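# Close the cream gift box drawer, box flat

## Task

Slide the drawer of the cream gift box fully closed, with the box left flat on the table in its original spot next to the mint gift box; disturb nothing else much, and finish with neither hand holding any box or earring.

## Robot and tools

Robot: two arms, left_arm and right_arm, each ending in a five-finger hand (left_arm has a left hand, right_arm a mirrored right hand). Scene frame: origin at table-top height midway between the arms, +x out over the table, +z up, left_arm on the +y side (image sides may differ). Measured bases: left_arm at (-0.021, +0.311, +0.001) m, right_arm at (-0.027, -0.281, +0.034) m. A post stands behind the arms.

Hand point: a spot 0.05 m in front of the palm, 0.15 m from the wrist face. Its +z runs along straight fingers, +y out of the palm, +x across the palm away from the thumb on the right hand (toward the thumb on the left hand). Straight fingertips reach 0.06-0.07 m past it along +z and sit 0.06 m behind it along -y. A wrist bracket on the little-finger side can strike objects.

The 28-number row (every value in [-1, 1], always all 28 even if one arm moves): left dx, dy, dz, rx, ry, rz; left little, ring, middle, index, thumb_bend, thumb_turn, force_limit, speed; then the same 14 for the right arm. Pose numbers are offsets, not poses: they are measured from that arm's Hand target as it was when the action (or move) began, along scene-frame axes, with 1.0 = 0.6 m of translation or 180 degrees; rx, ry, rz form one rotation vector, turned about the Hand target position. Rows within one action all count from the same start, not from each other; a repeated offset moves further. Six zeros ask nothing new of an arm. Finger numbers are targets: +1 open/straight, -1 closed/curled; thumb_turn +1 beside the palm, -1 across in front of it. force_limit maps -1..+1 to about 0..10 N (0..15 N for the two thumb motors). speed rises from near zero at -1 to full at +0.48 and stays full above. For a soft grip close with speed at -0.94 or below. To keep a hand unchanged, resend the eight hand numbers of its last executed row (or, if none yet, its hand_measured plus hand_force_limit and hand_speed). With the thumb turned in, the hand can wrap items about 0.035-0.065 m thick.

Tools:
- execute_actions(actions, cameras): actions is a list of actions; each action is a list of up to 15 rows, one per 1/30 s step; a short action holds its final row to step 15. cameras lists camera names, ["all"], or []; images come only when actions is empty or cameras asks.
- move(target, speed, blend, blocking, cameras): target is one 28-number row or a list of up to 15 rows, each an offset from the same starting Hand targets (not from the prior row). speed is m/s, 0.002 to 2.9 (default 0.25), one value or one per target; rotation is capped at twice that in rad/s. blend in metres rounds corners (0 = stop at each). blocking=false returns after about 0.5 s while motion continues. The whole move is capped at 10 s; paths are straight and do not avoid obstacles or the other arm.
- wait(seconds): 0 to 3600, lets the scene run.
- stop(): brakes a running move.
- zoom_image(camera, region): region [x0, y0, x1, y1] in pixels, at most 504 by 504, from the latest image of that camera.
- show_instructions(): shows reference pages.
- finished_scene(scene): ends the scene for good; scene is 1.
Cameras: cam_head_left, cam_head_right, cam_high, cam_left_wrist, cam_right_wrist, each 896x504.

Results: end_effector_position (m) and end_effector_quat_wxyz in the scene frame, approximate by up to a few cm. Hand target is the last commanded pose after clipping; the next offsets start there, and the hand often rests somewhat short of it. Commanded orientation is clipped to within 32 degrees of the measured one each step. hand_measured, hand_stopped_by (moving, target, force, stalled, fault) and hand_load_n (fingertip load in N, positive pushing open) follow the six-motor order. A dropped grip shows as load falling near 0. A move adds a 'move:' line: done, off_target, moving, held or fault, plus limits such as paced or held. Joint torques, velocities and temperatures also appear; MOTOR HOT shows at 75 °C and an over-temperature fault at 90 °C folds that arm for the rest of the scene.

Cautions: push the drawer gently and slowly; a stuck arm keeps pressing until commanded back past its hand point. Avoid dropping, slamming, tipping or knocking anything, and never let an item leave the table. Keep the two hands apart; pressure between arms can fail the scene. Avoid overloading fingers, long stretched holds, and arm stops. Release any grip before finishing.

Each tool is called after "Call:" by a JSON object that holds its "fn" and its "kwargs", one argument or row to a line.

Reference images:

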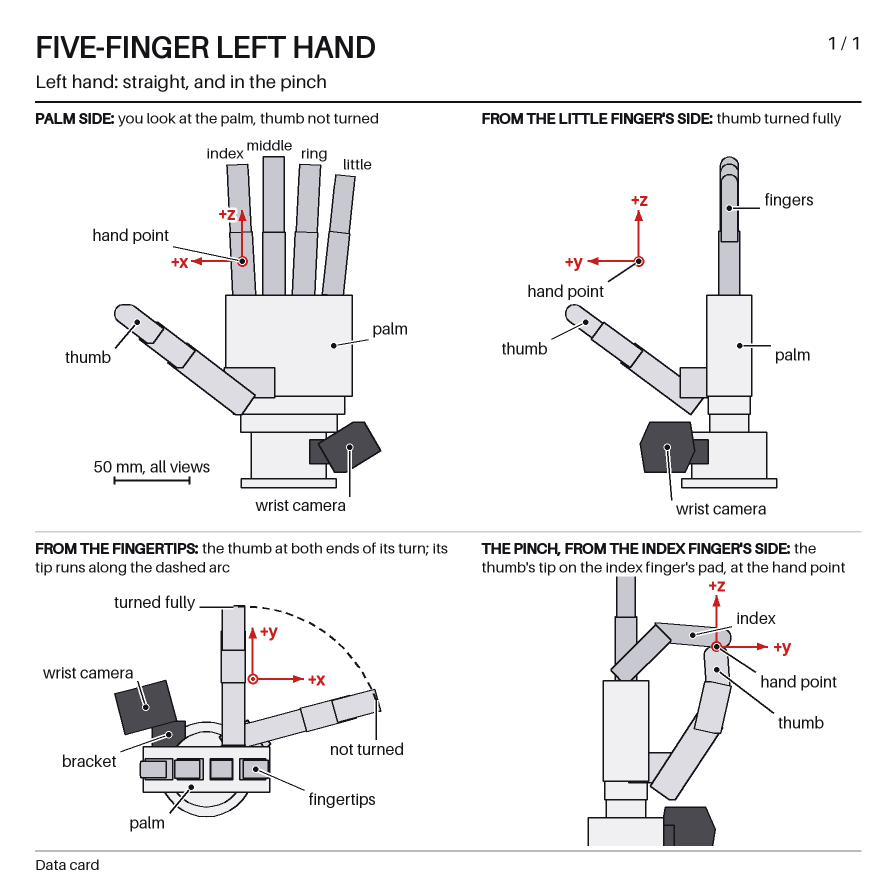

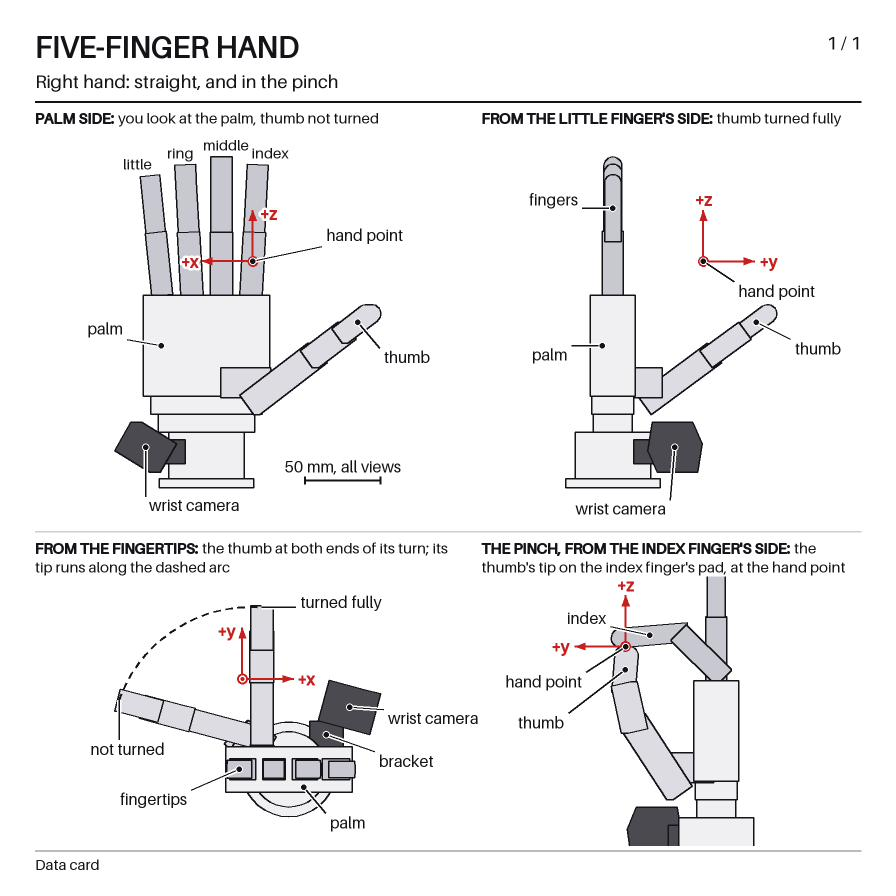

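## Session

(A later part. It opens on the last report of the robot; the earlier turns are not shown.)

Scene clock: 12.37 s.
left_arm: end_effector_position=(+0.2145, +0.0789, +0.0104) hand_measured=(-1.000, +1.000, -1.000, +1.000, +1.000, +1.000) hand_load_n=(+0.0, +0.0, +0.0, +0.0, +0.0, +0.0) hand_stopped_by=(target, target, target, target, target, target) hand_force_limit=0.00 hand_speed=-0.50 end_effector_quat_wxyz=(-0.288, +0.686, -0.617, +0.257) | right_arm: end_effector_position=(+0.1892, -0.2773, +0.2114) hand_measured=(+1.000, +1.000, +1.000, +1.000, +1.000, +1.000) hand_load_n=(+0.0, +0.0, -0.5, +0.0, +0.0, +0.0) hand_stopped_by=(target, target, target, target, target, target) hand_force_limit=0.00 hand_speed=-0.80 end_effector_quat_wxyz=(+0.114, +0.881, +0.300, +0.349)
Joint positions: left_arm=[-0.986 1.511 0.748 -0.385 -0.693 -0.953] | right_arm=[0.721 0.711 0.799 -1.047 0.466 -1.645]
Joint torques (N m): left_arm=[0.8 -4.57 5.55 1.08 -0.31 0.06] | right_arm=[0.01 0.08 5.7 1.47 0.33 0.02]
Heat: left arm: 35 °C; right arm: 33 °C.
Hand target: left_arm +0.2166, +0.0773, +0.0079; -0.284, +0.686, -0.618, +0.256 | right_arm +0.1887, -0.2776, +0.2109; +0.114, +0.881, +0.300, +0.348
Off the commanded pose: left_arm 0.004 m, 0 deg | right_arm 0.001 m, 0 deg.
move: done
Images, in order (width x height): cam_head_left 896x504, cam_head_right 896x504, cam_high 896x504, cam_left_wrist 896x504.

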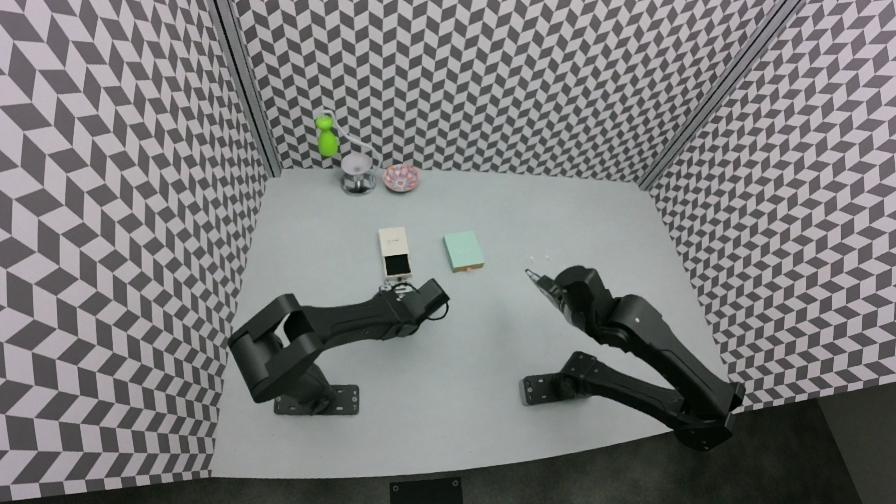

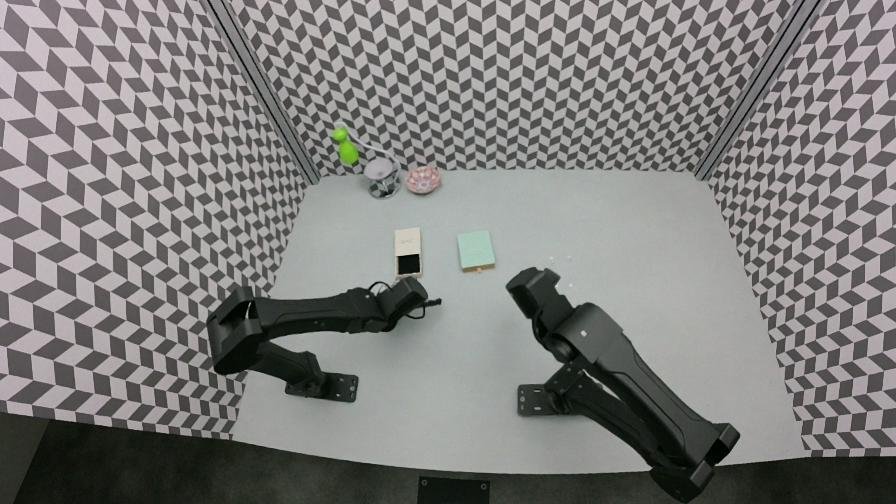

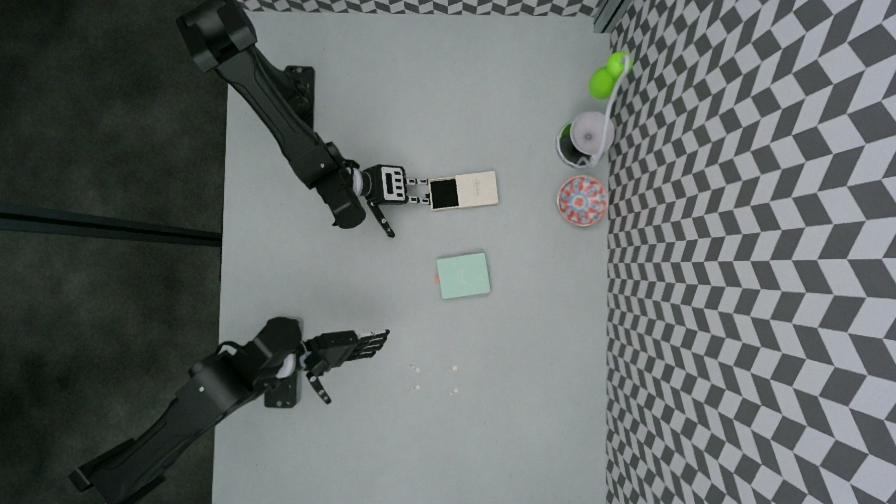

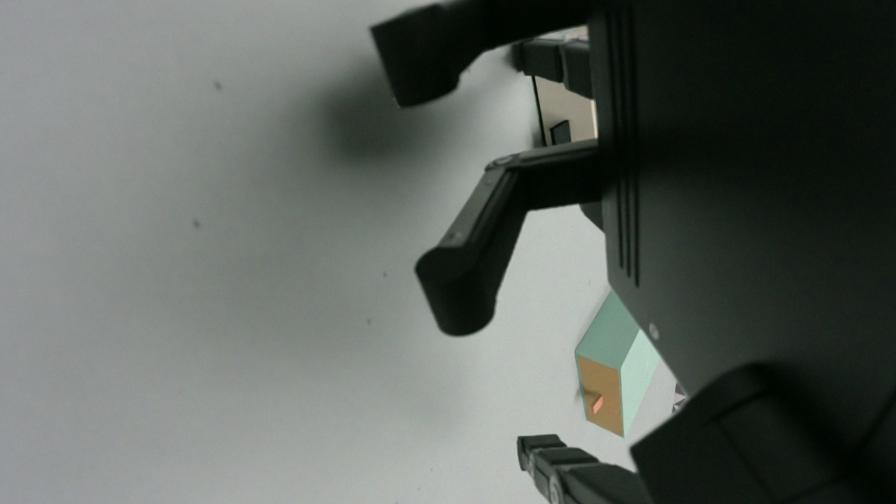

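Call:
{"fn": "move", "kwargs": {
  "target": [
    [-0.0693, 0.0128, 0.2368, 0, 0, 0, 1, 1, 1, 1, 1, 1, 0, -0.5, 0, 0.02, 0.01, 0.145, 0.0065, -0.145, -1, 1, -1, 1, 1, 1, 0, -0.5],
    [0.1723, 0.3045, 0.3202, -0.1047, 0.1103, -0.0369, 1, 1, 1, 1, 1, 1, 0, -0.5, -0.0145, 0.2127, -0.018, 0.338, 0.0153, -0.3389, -1, 1, -1, 1, 1, 1, 0, -0.5],
    [0.339, 0.2295, 0.2202, -0.2093, 0.2206, -0.0737, 1, 1, 1, 1, 1, 1, 0, -0.5, -0.0412, 0.6543, -0.118, 0.4828, 0.0218, -0.4841, -1, 1, -1, 1, 1, 1, 0, -0.5]
  ],
  "speed": 0.25,
  "blend": 0.03,
  "cameras": ["all"]
}}

Scene clock: 21.50 s.
left_arm: end_effector_position=(+0.4195, +0.2209, +0.1415) hand_measured=(+1.000, +1.000, +1.000, +1.000, +1.000, +1.000) hand_load_n=(+0.0, +0.0, +0.0, +0.0, +0.0, +0.0) hand_stopped_by=(target, target, target, target, target, target) hand_force_limit=0.00 hand_speed=-0.50 end_effector_quat_wxyz=(+0.177, +0.724, -0.621, +0.242) | right_arm: end_effector_position=(+0.1632, +0.1123, +0.1448) hand_measured=(-1.000, +1.000, -1.000, +1.000, +1.000, +1.000) hand_load_n=(+0.0, +0.0, +0.0, +0.0, +0.0, -0.5) hand_stopped_by=(target, target, target, target, target, target) hand_force_limit=0.00 hand_speed=-0.50 end_effector_quat_wxyz=(-0.290, +0.686, -0.618, +0.252)
Joint positions: left_arm=[0.126 2.479 2.551 -1.558 0.605 -0.071] | right_arm=[1.28 1.819 1.517 -0.894 0.711 1.047]
Joint torques (N m): left_arm=[-0.95 -11.67 6.72 0.3 0.67 0.03] | right_arm=[0.23 -6.16 7.23 0.93 0.56 0.11]
Heat: left arm: 35 °C; right arm: 33 °C.
Hand target: left_arm +0.4201, +0.2148, +0.1401; +0.200, +0.711, -0.635, +0.224 | right_arm +0.1640, +0.1150, +0.1400; -0.284, +0.687, -0.618, +0.257
Off the commanded pose: left_arm 0.006 m, 4 deg | right_arm 0.005 m, 1 deg.
joint sent to its limit (left arm) — joint 4 (wrist pitch), lower limit. The joint targets are off in orientation, not in position.
move: off_target (left_arm)

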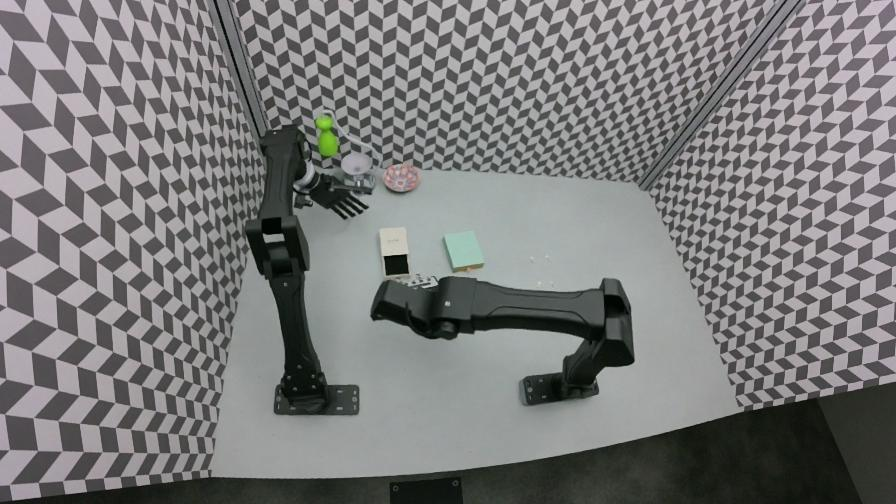

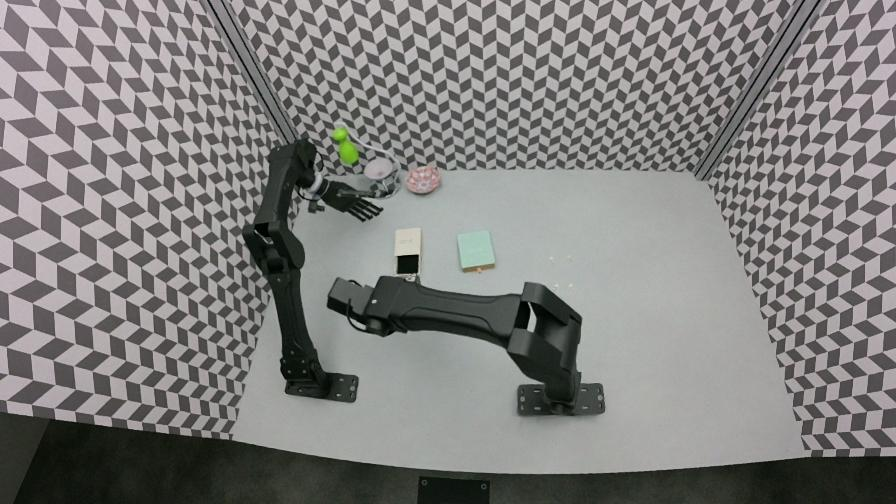

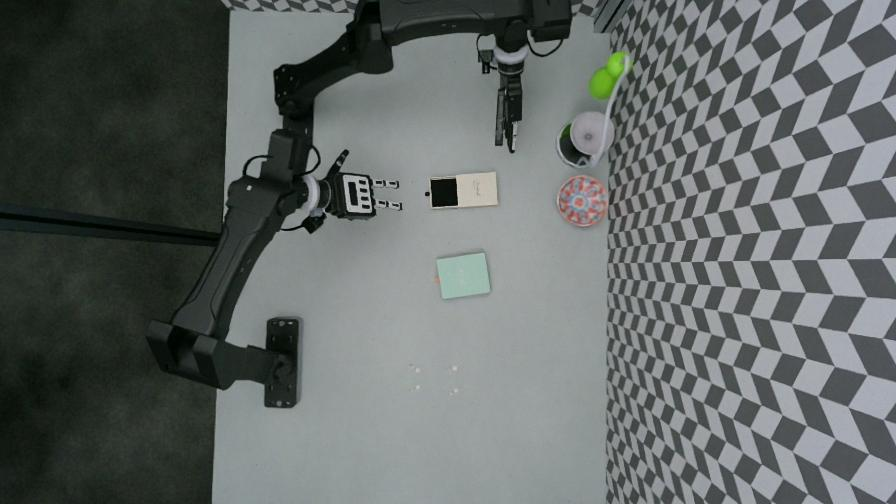

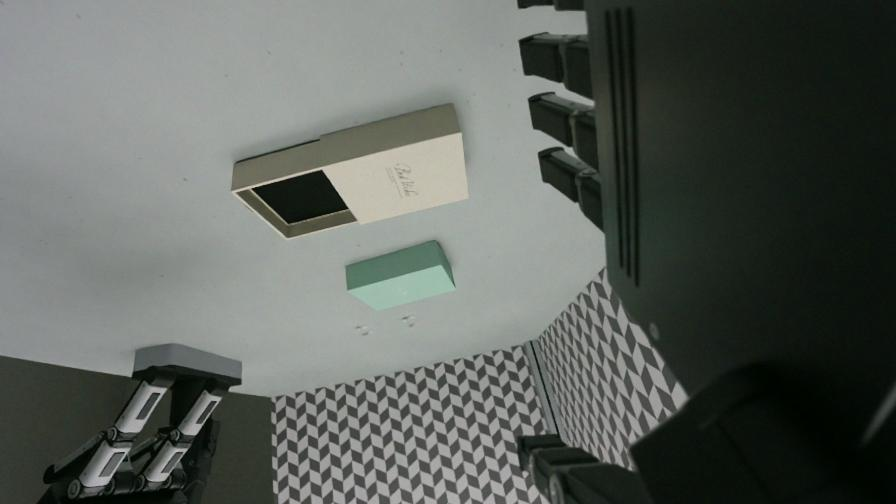

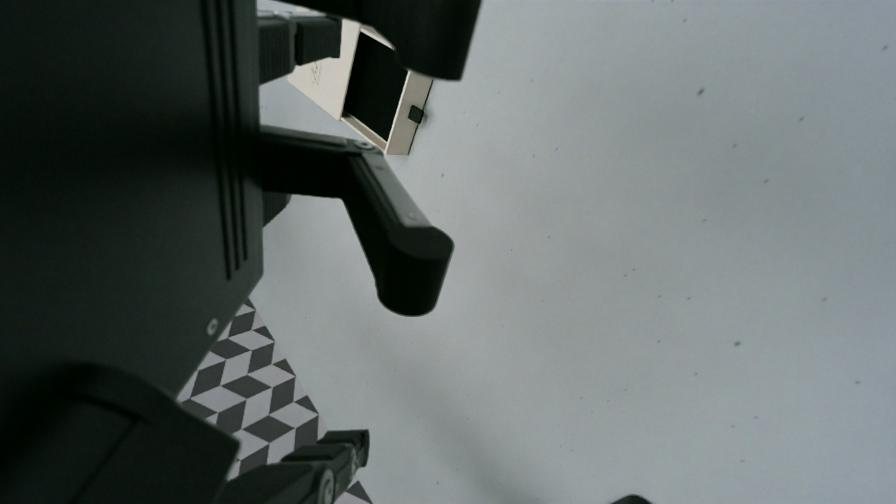

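Call:
{"fn": "zoom_image", "kwargs": {
  "camera": "cam_high",
  "region": [320, 60, 560, 260]
}}

Call:
{"fn": "zoom_image", "kwargs": {
  "camera": "cam_left_wrist",
  "region": [210, 80, 620, 330]
}}

Scaled by 2.100 from the camera's image (finer frame: 1280x720).

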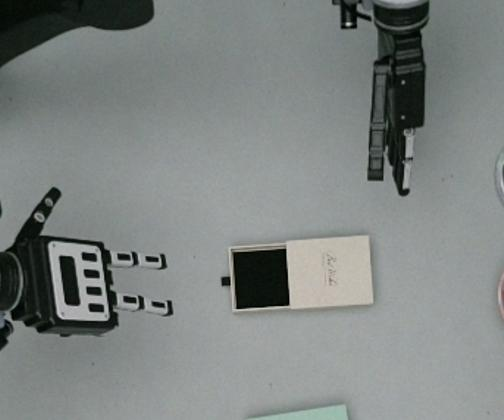

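Scaled by 1.229 from the camera's image (finer frame: 1280x720).

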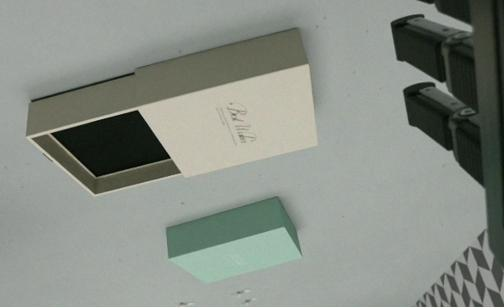

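Call:
{"fn": "zoom_image", "kwargs": {
  "camera": "cam_high",
  "region": [370, 140, 510, 240]
}}

Scaled by 3.600 from the camera's image (finer frame: 1280x720).

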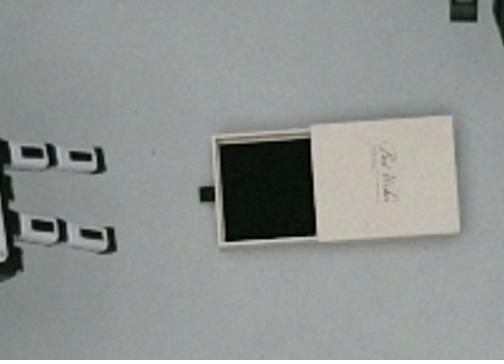

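Call:
{"fn": "move", "kwargs": {
  "target": [0, 0, -0.0735, 0, 0, 0, 1, 1, 1, 1, 1, 1, 0, -0.5, 0, 0.03, -0.183, 0, 0, 0, -1, 1, -1, 1, 1, 1, 0, -0.5],
  "speed": 0.12,
  "cameras": ["all"]
}}

Call:
{"fn": "zoom_image", "kwargs": {
  "camera": "cam_high",
  "region": [380, 120, 520, 220]
}}

Call:
{"fn": "zoom_image", "kwargs": {
  "camera": "cam_left_wrist",
  "region": [210, 80, 620, 330]
}}

Scene clock: 29.03 s.
left_arm: end_effector_position=(+0.4215, +0.2196, +0.1086) hand_measured=(+1.000, +1.000, +1.000, +1.000, +1.000, +1.000) hand_load_n=(+0.0, +0.0, +0.0, +0.0, +0.0, +0.0) hand_stopped_by=(target, target, target, target, target, target) hand_force_limit=0.00 hand_speed=-0.50 end_effector_quat_wxyz=(+0.189, +0.715, -0.632, +0.231) | right_arm: end_effector_position=(+0.1663, +0.1380, +0.0445) hand_measured=(-1.000, +1.000, -1.000, +1.000, +1.000, +1.000) hand_load_n=(+0.0, +0.5, +0.0, +0.0, +0.0, +0.0) hand_stopped_by=(target, target, target, target, target, target) hand_force_limit=0.00 hand_speed=-0.50 end_effector_quat_wxyz=(-0.295, +0.682, -0.621, +0.249)
Joint positions: left_arm=[0.118 2.522 2.493 -1.5 0.605 -0.034] | right_arm=[1.291 1.997 1.343 -0.541 0.715 1.066]
Joint torques (N m): left_arm=[-0.9 -11.63 4 0.42 0.57 0.06] | right_arm=[0.38 -7.38 4.23 1.15 0.56 0.08]
Heat: left arm: 35 °C; right arm: 33 °C.
Hand target: left_arm +0.4201, +0.2149, +0.0959; +0.200, +0.711, -0.635, +0.224 | right_arm +0.1640, +0.1330, +0.0303; -0.284, +0.687, -0.618, +0.257
Off the commanded pose: left_arm 0.014 m, 2 deg | right_arm 0.015 m, 2 deg.
move: off_target (left_arm, right_arm)

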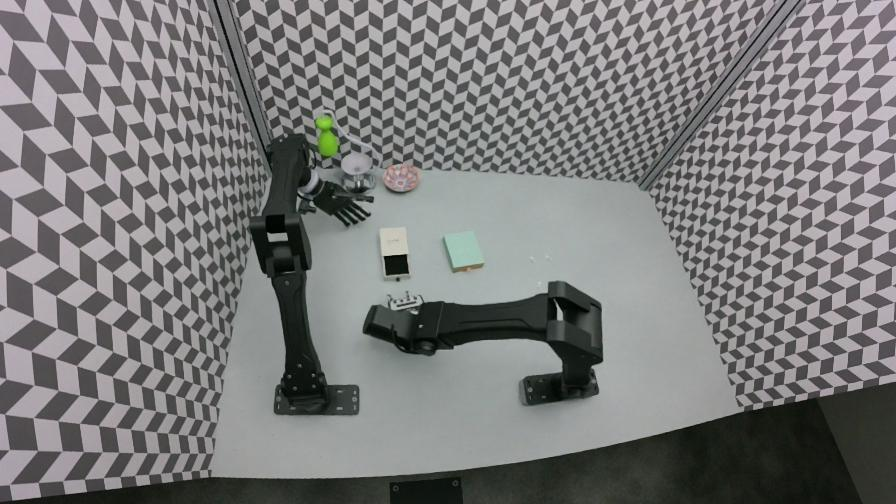

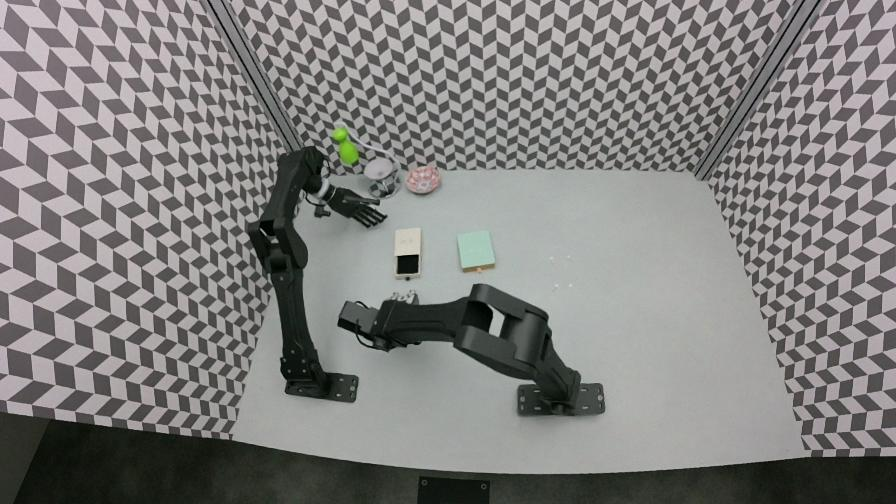

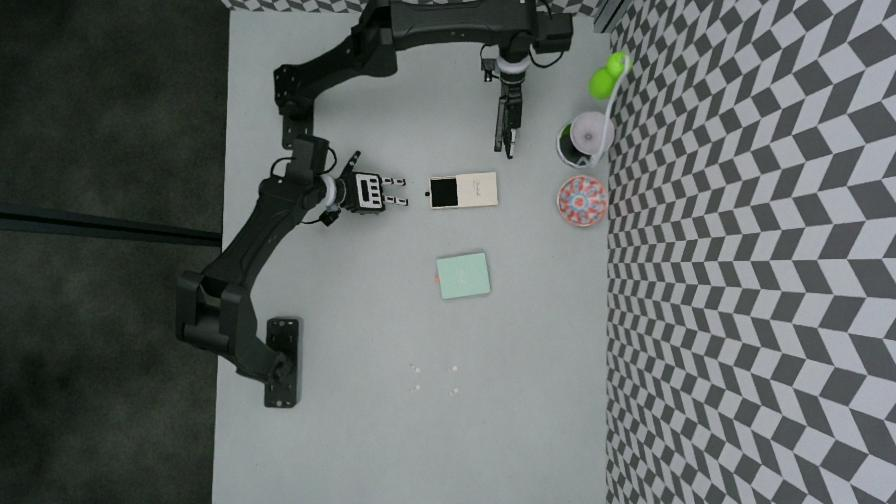

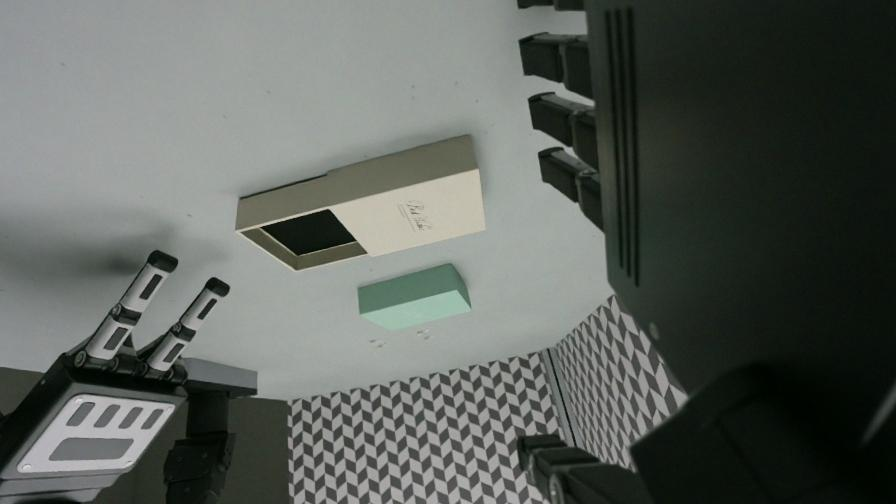

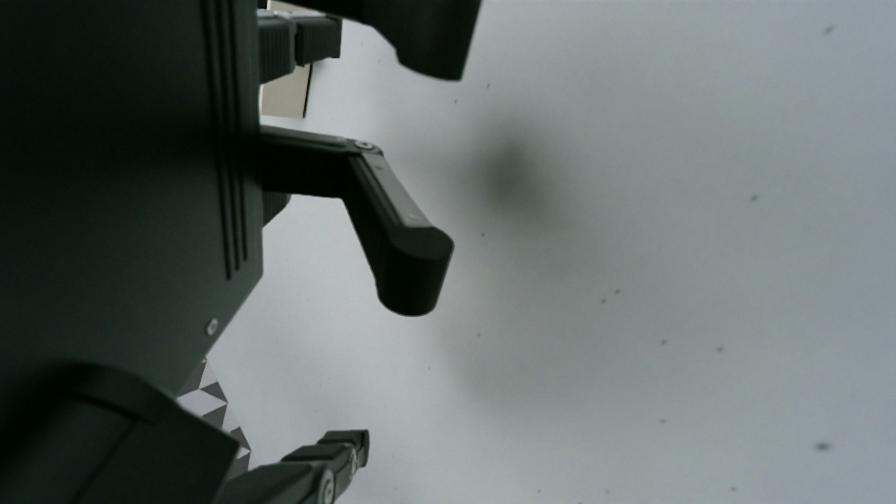

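Scaled by 3.600 from the camera's image (finer frame: 1280x720).

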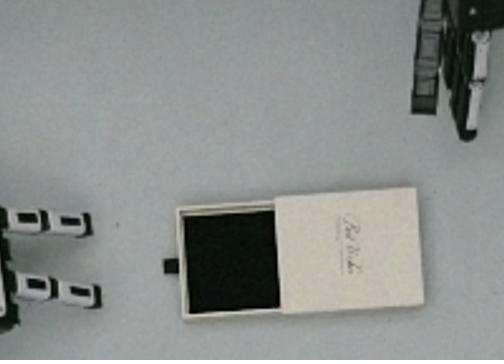

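Scaled by 1.229 from the camera's image (finer frame: 1280x720).

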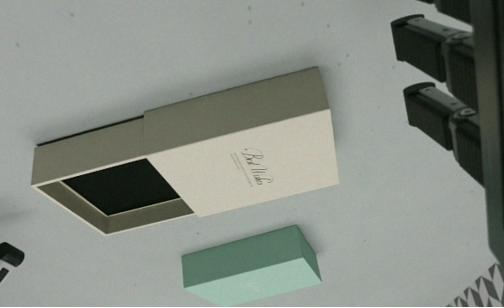

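Call:
{"fn": "move", "kwargs": {
  "target": [0.0167, -0.158, -0.0083, 0, 0, 0, 1, 1, 1, 1, 1, 1, 0, -0.5, 0.033, -0.0033, -0.0305, 0, 0, 0, -1, 1, -1, 1, 1, 1, 0, -0.5],
  "speed": 0.12,
  "cameras": ["all"]
}}

Call:
{"fn": "zoom_image", "kwargs": {
  "camera": "cam_high",
  "region": [380, 120, 520, 220]
}}

Call:
{"fn": "zoom_image", "kwargs": {
  "camera": "cam_left_wrist",
  "region": [310, 80, 620, 330]
}}

Call:
{"fn": "zoom_image", "kwargs": {
  "camera": "cam_head_right",
  "region": [350, 190, 470, 310]
}}

Scene clock: 35.23 s.
left_arm: end_effector_position=(+0.4289, +0.1202, +0.1030) hand_measured=(+1.000, +1.000, +1.000, +1.000, +1.000, +1.000) hand_load_n=(+0.0, +0.0, +0.0, +0.0, +0.0, +0.0) hand_stopped_by=(target, target, target, target, target, target) hand_force_limit=0.00 hand_speed=-0.50 end_effector_quat_wxyz=(+0.198, +0.706, -0.639, +0.234) | right_arm: end_effector_position=(+0.1860, +0.1394, +0.0305) hand_measured=(-1.000, +1.000, -1.000, +1.000, +1.000, +1.000) hand_load_n=(+0.0, +0.0, +0.0, +0.0, +0.0, +0.0) hand_stopped_by=(target, target, target, target, target, target) hand_force_limit=0.00 hand_speed=-0.50 end_effector_quat_wxyz=(-0.302, +0.677, -0.622, +0.251)
Joint positions: left_arm=[-0.082 2.522 2.456 -1.342 0.605 -0.249] | right_arm=[1.249 2.029 1.316 -0.434 0.711 1.016]
Joint torques (N m): left_arm=[-0.28 -12.26 4.79 0.63 0.41 -0.13] | right_arm=[-0.34 -7.32 3.9 1.22 0.4 -0.04]
Heat: left arm: 35 °C; right arm: 33 °C.
Hand target: left_arm +0.4301, +0.1200, +0.0910; +0.200, +0.711, -0.635, +0.224 | right_arm +0.1838, +0.1309, +0.0119; -0.284, +0.687, -0.618, +0.257
Off the commanded pose: left_arm 0.012 m, 1 deg | right_arm 0.020 m, 2 deg.
move: off_target (left_arm, right_arm)

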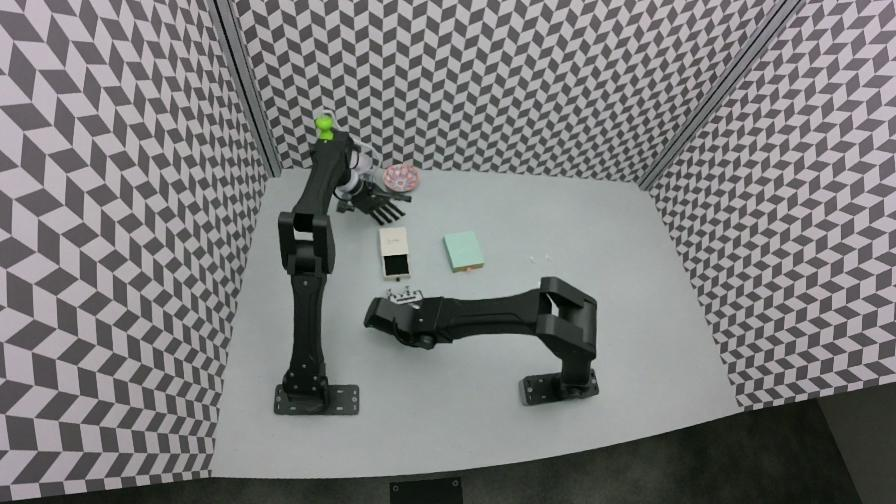

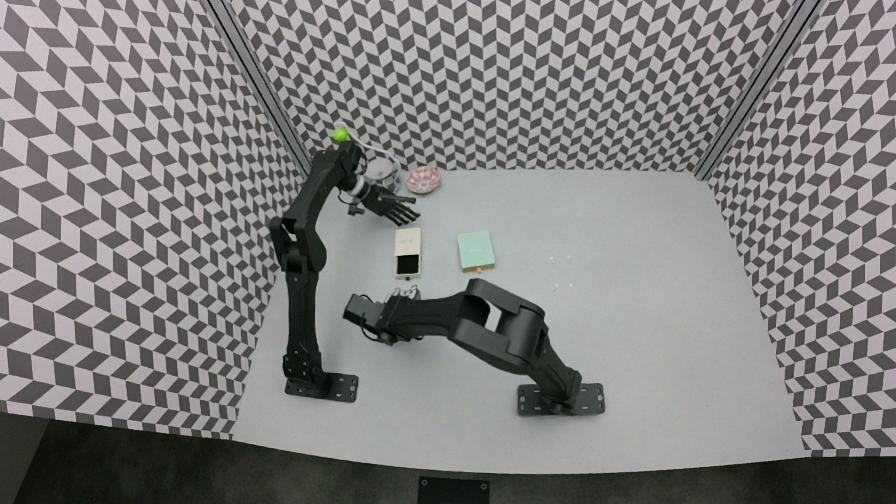

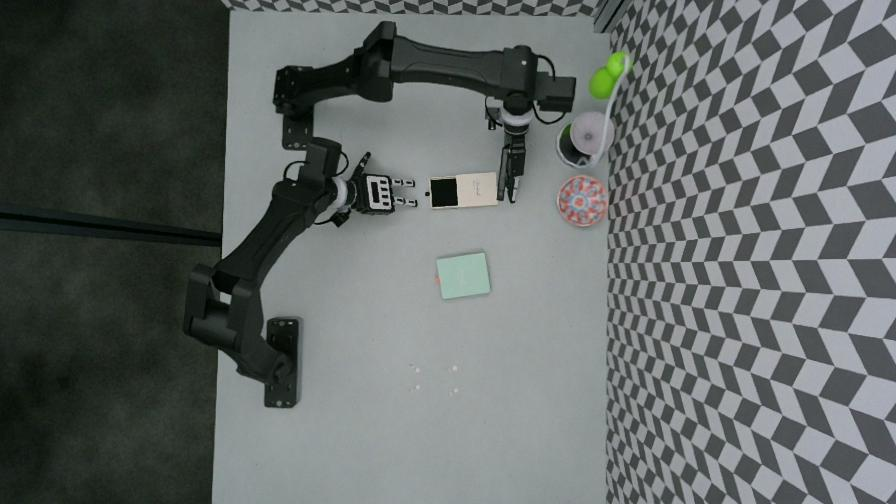

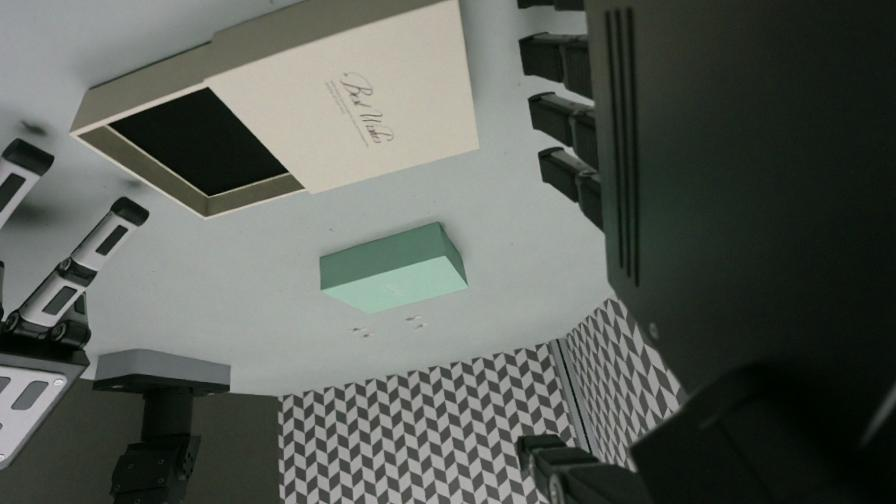

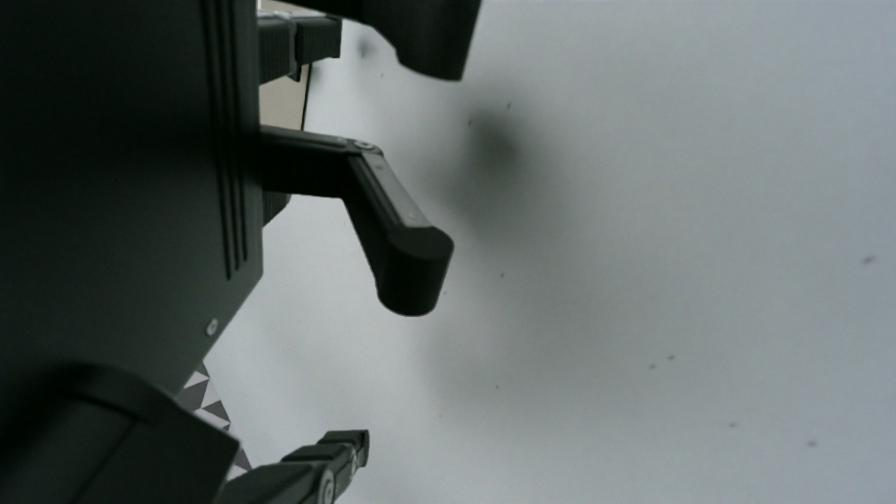

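Scaled by 3.600 from the camera's image (finer frame: 1280x720).

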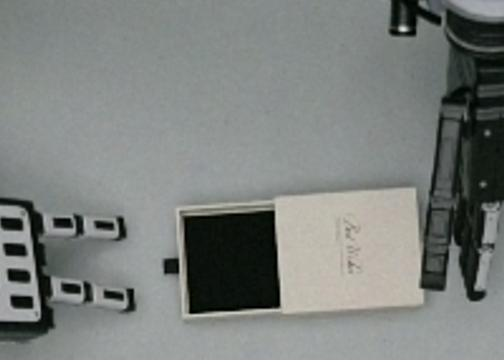

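Scaled by 1.626 from the camera's image (finer frame: 1280x720).

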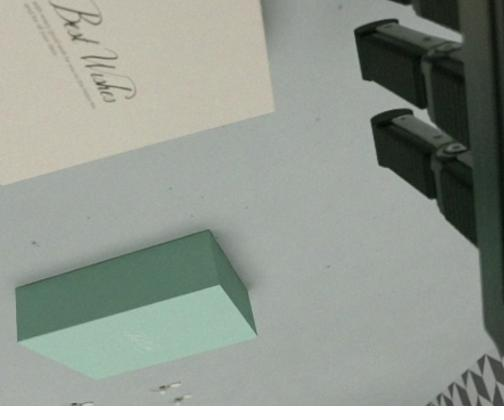

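Scaled by 4.200 from the camera's image (finer frame: 1280x720).

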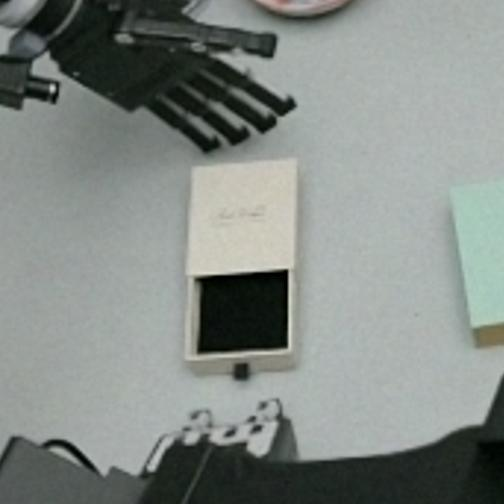

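Call:
{"fn": "execute_actions", "kwargs": {
  "actions": [
    [[0, 0, 0, 0, 0, 0, 1, 1, 1, 1, 1, 1, 0, -0.5, 0, 0, 0, 0, 0, 0, -1, 1, -1, 1, 1, 1, 0, -0.5]]
  ],
  "cameras": ["cam_high", "cam_head_right", "cam_left_wrist", "cam_right_wrist"]
}}

Call:
{"fn": "zoom_image", "kwargs": {
  "camera": "cam_high",
  "region": [380, 120, 520, 220]
}}

Call:
{"fn": "zoom_image", "kwargs": {
  "camera": "cam_head_right",
  "region": [350, 190, 470, 310]
}}

Call:
{"fn": "zoom_image", "kwargs": {
  "camera": "cam_left_wrist",
  "region": [0, 50, 300, 250]
}}

Scene clock: 36.37 s.
left_arm: end_effector_position=(+0.4290, +0.1201, +0.1030) hand_measured=(+1.000, +1.000, +1.000, +1.000, +1.000, +1.000) hand_load_n=(+0.0, +0.0, +0.0, +0.0, +0.0, +0.0) hand_stopped_by=(target, target, target, target, target, target) hand_force_limit=0.00 hand_speed=-0.50 end_effector_quat_wxyz=(+0.198, +0.706, -0.638, +0.234) | right_arm: end_effector_position=(+0.1860, +0.1395, +0.0305) hand_measured=(-1.000, +1.000, -1.000, +1.000, +1.000, +1.000) hand_load_n=(+0.0, +0.0, +0.0, +0.0, +0.0, +0.0) hand_stopped_by=(target, target, target, target, target, target) hand_force_limit=0.00 hand_speed=-0.50 end_effector_quat_wxyz=(-0.303, +0.677, -0.622, +0.251)
Joint positions: left_arm=[-0.082 2.522 2.456 -1.342 0.605 -0.249] | right_arm=[1.249 2.029 1.316 -0.434 0.71 1.016]
Joint torques (N m): left_arm=[-0.21 -12.23 4.83 0.62 0.39 -0.12] | right_arm=[-0.4 -7.32 3.89 1.21 0.41 -0.04]
Heat: left arm: 35 °C; right arm: 33 °C.
Hand target: left_arm +0.4301, +0.1200, +0.0910; +0.200, +0.711, -0.635, +0.224 | right_arm +0.1838, +0.1310, +0.0119; -0.284, +0.687, -0.618, +0.257
Off the commanded pose: left_arm 0.012 m, 1 deg | right_arm 0.021 m, 2 deg.
Step readings (end_effector_position of left_arm | right_arm):
0: (+0.4289, +0.1201, +0.1030) | (+0.1860, +0.1395, +0.0305)
1: (+0.4289, +0.1201, +0.1030) | (+0.1860, +0.1395, +0.0305)
2: (+0.4289, +0.1201, +0.1030) | (+0.1860, +0.1395, +0.0305)
4: (+0.4289, +0.1201, +0.1030) | (+0.1860, +0.1395, +0.0305)
8: (+0.4290, +0.1201, +0.1030) | (+0.1860, +0.1395, +0.0305)
15: (+0.4290, +0.1201, +0.1030) | (+0.1860, +0.1395, +0.0305)
Images, in order (width x height): cam_head_right 896x504, cam_high 896x504, cam_left_wrist 896x504, cam_right_wrist 896x504.

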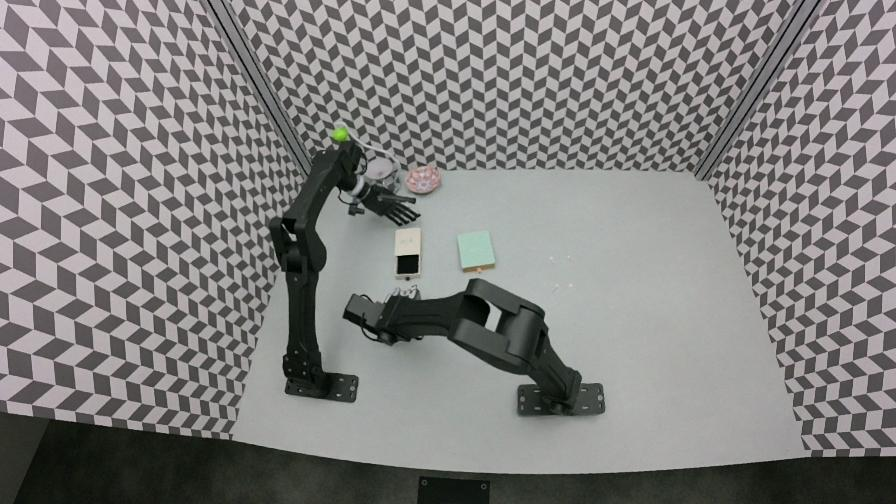

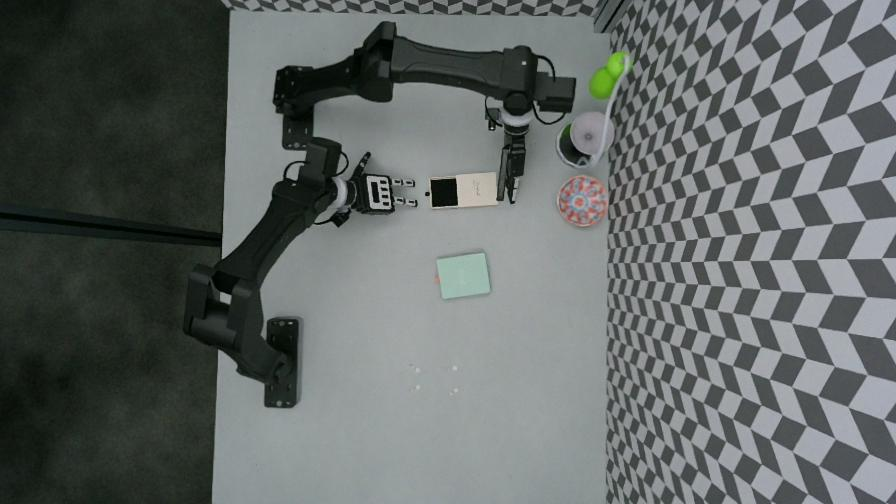

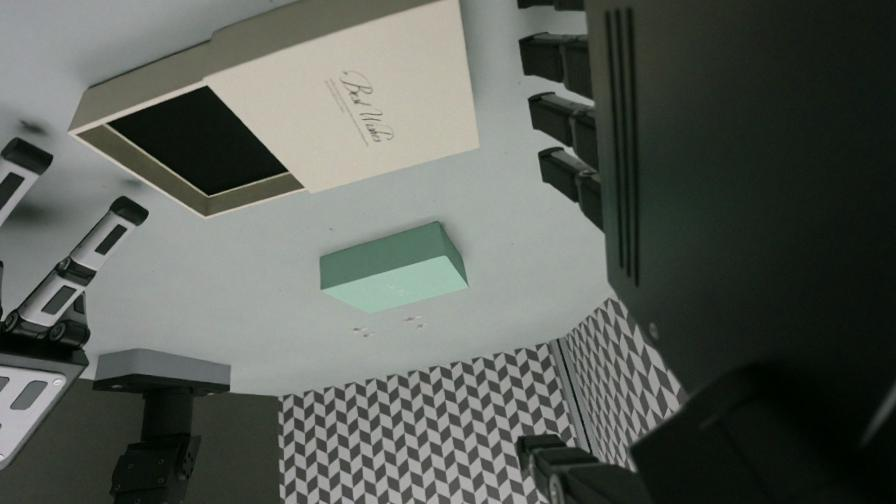

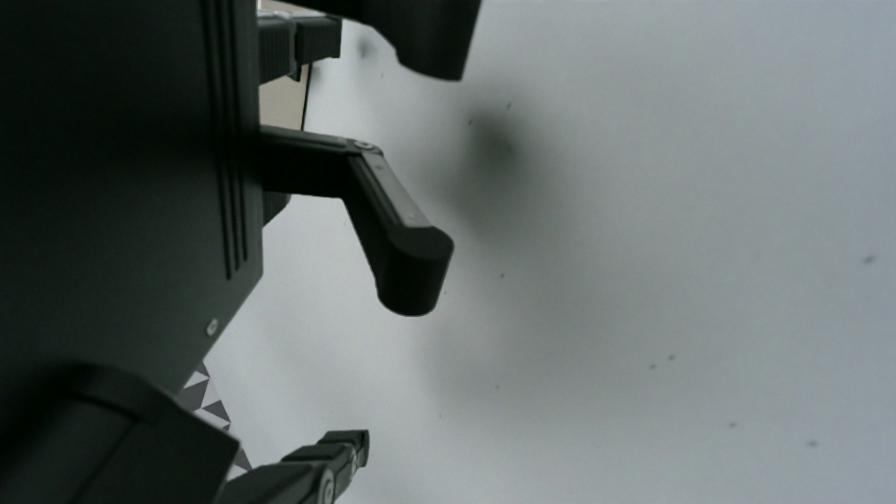

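Scaled by 3.600 from the camera's image (finer frame: 1280x720).

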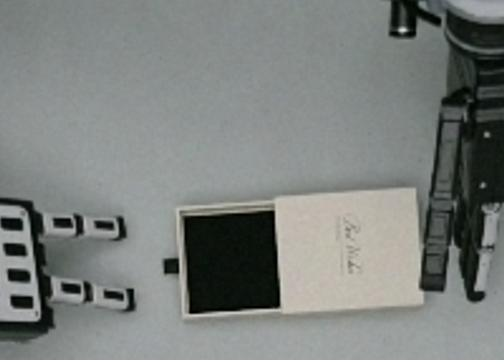

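Scaled by 4.200 from the camera's image (finer frame: 1280x720).

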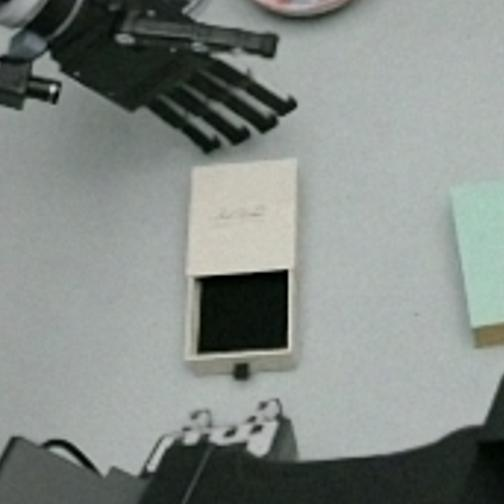

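Scaled by 1.680 from the camera's image (finer frame: 1280x720).

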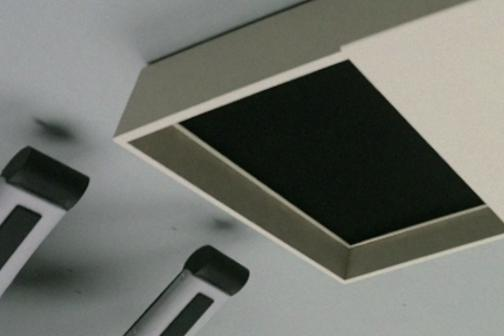

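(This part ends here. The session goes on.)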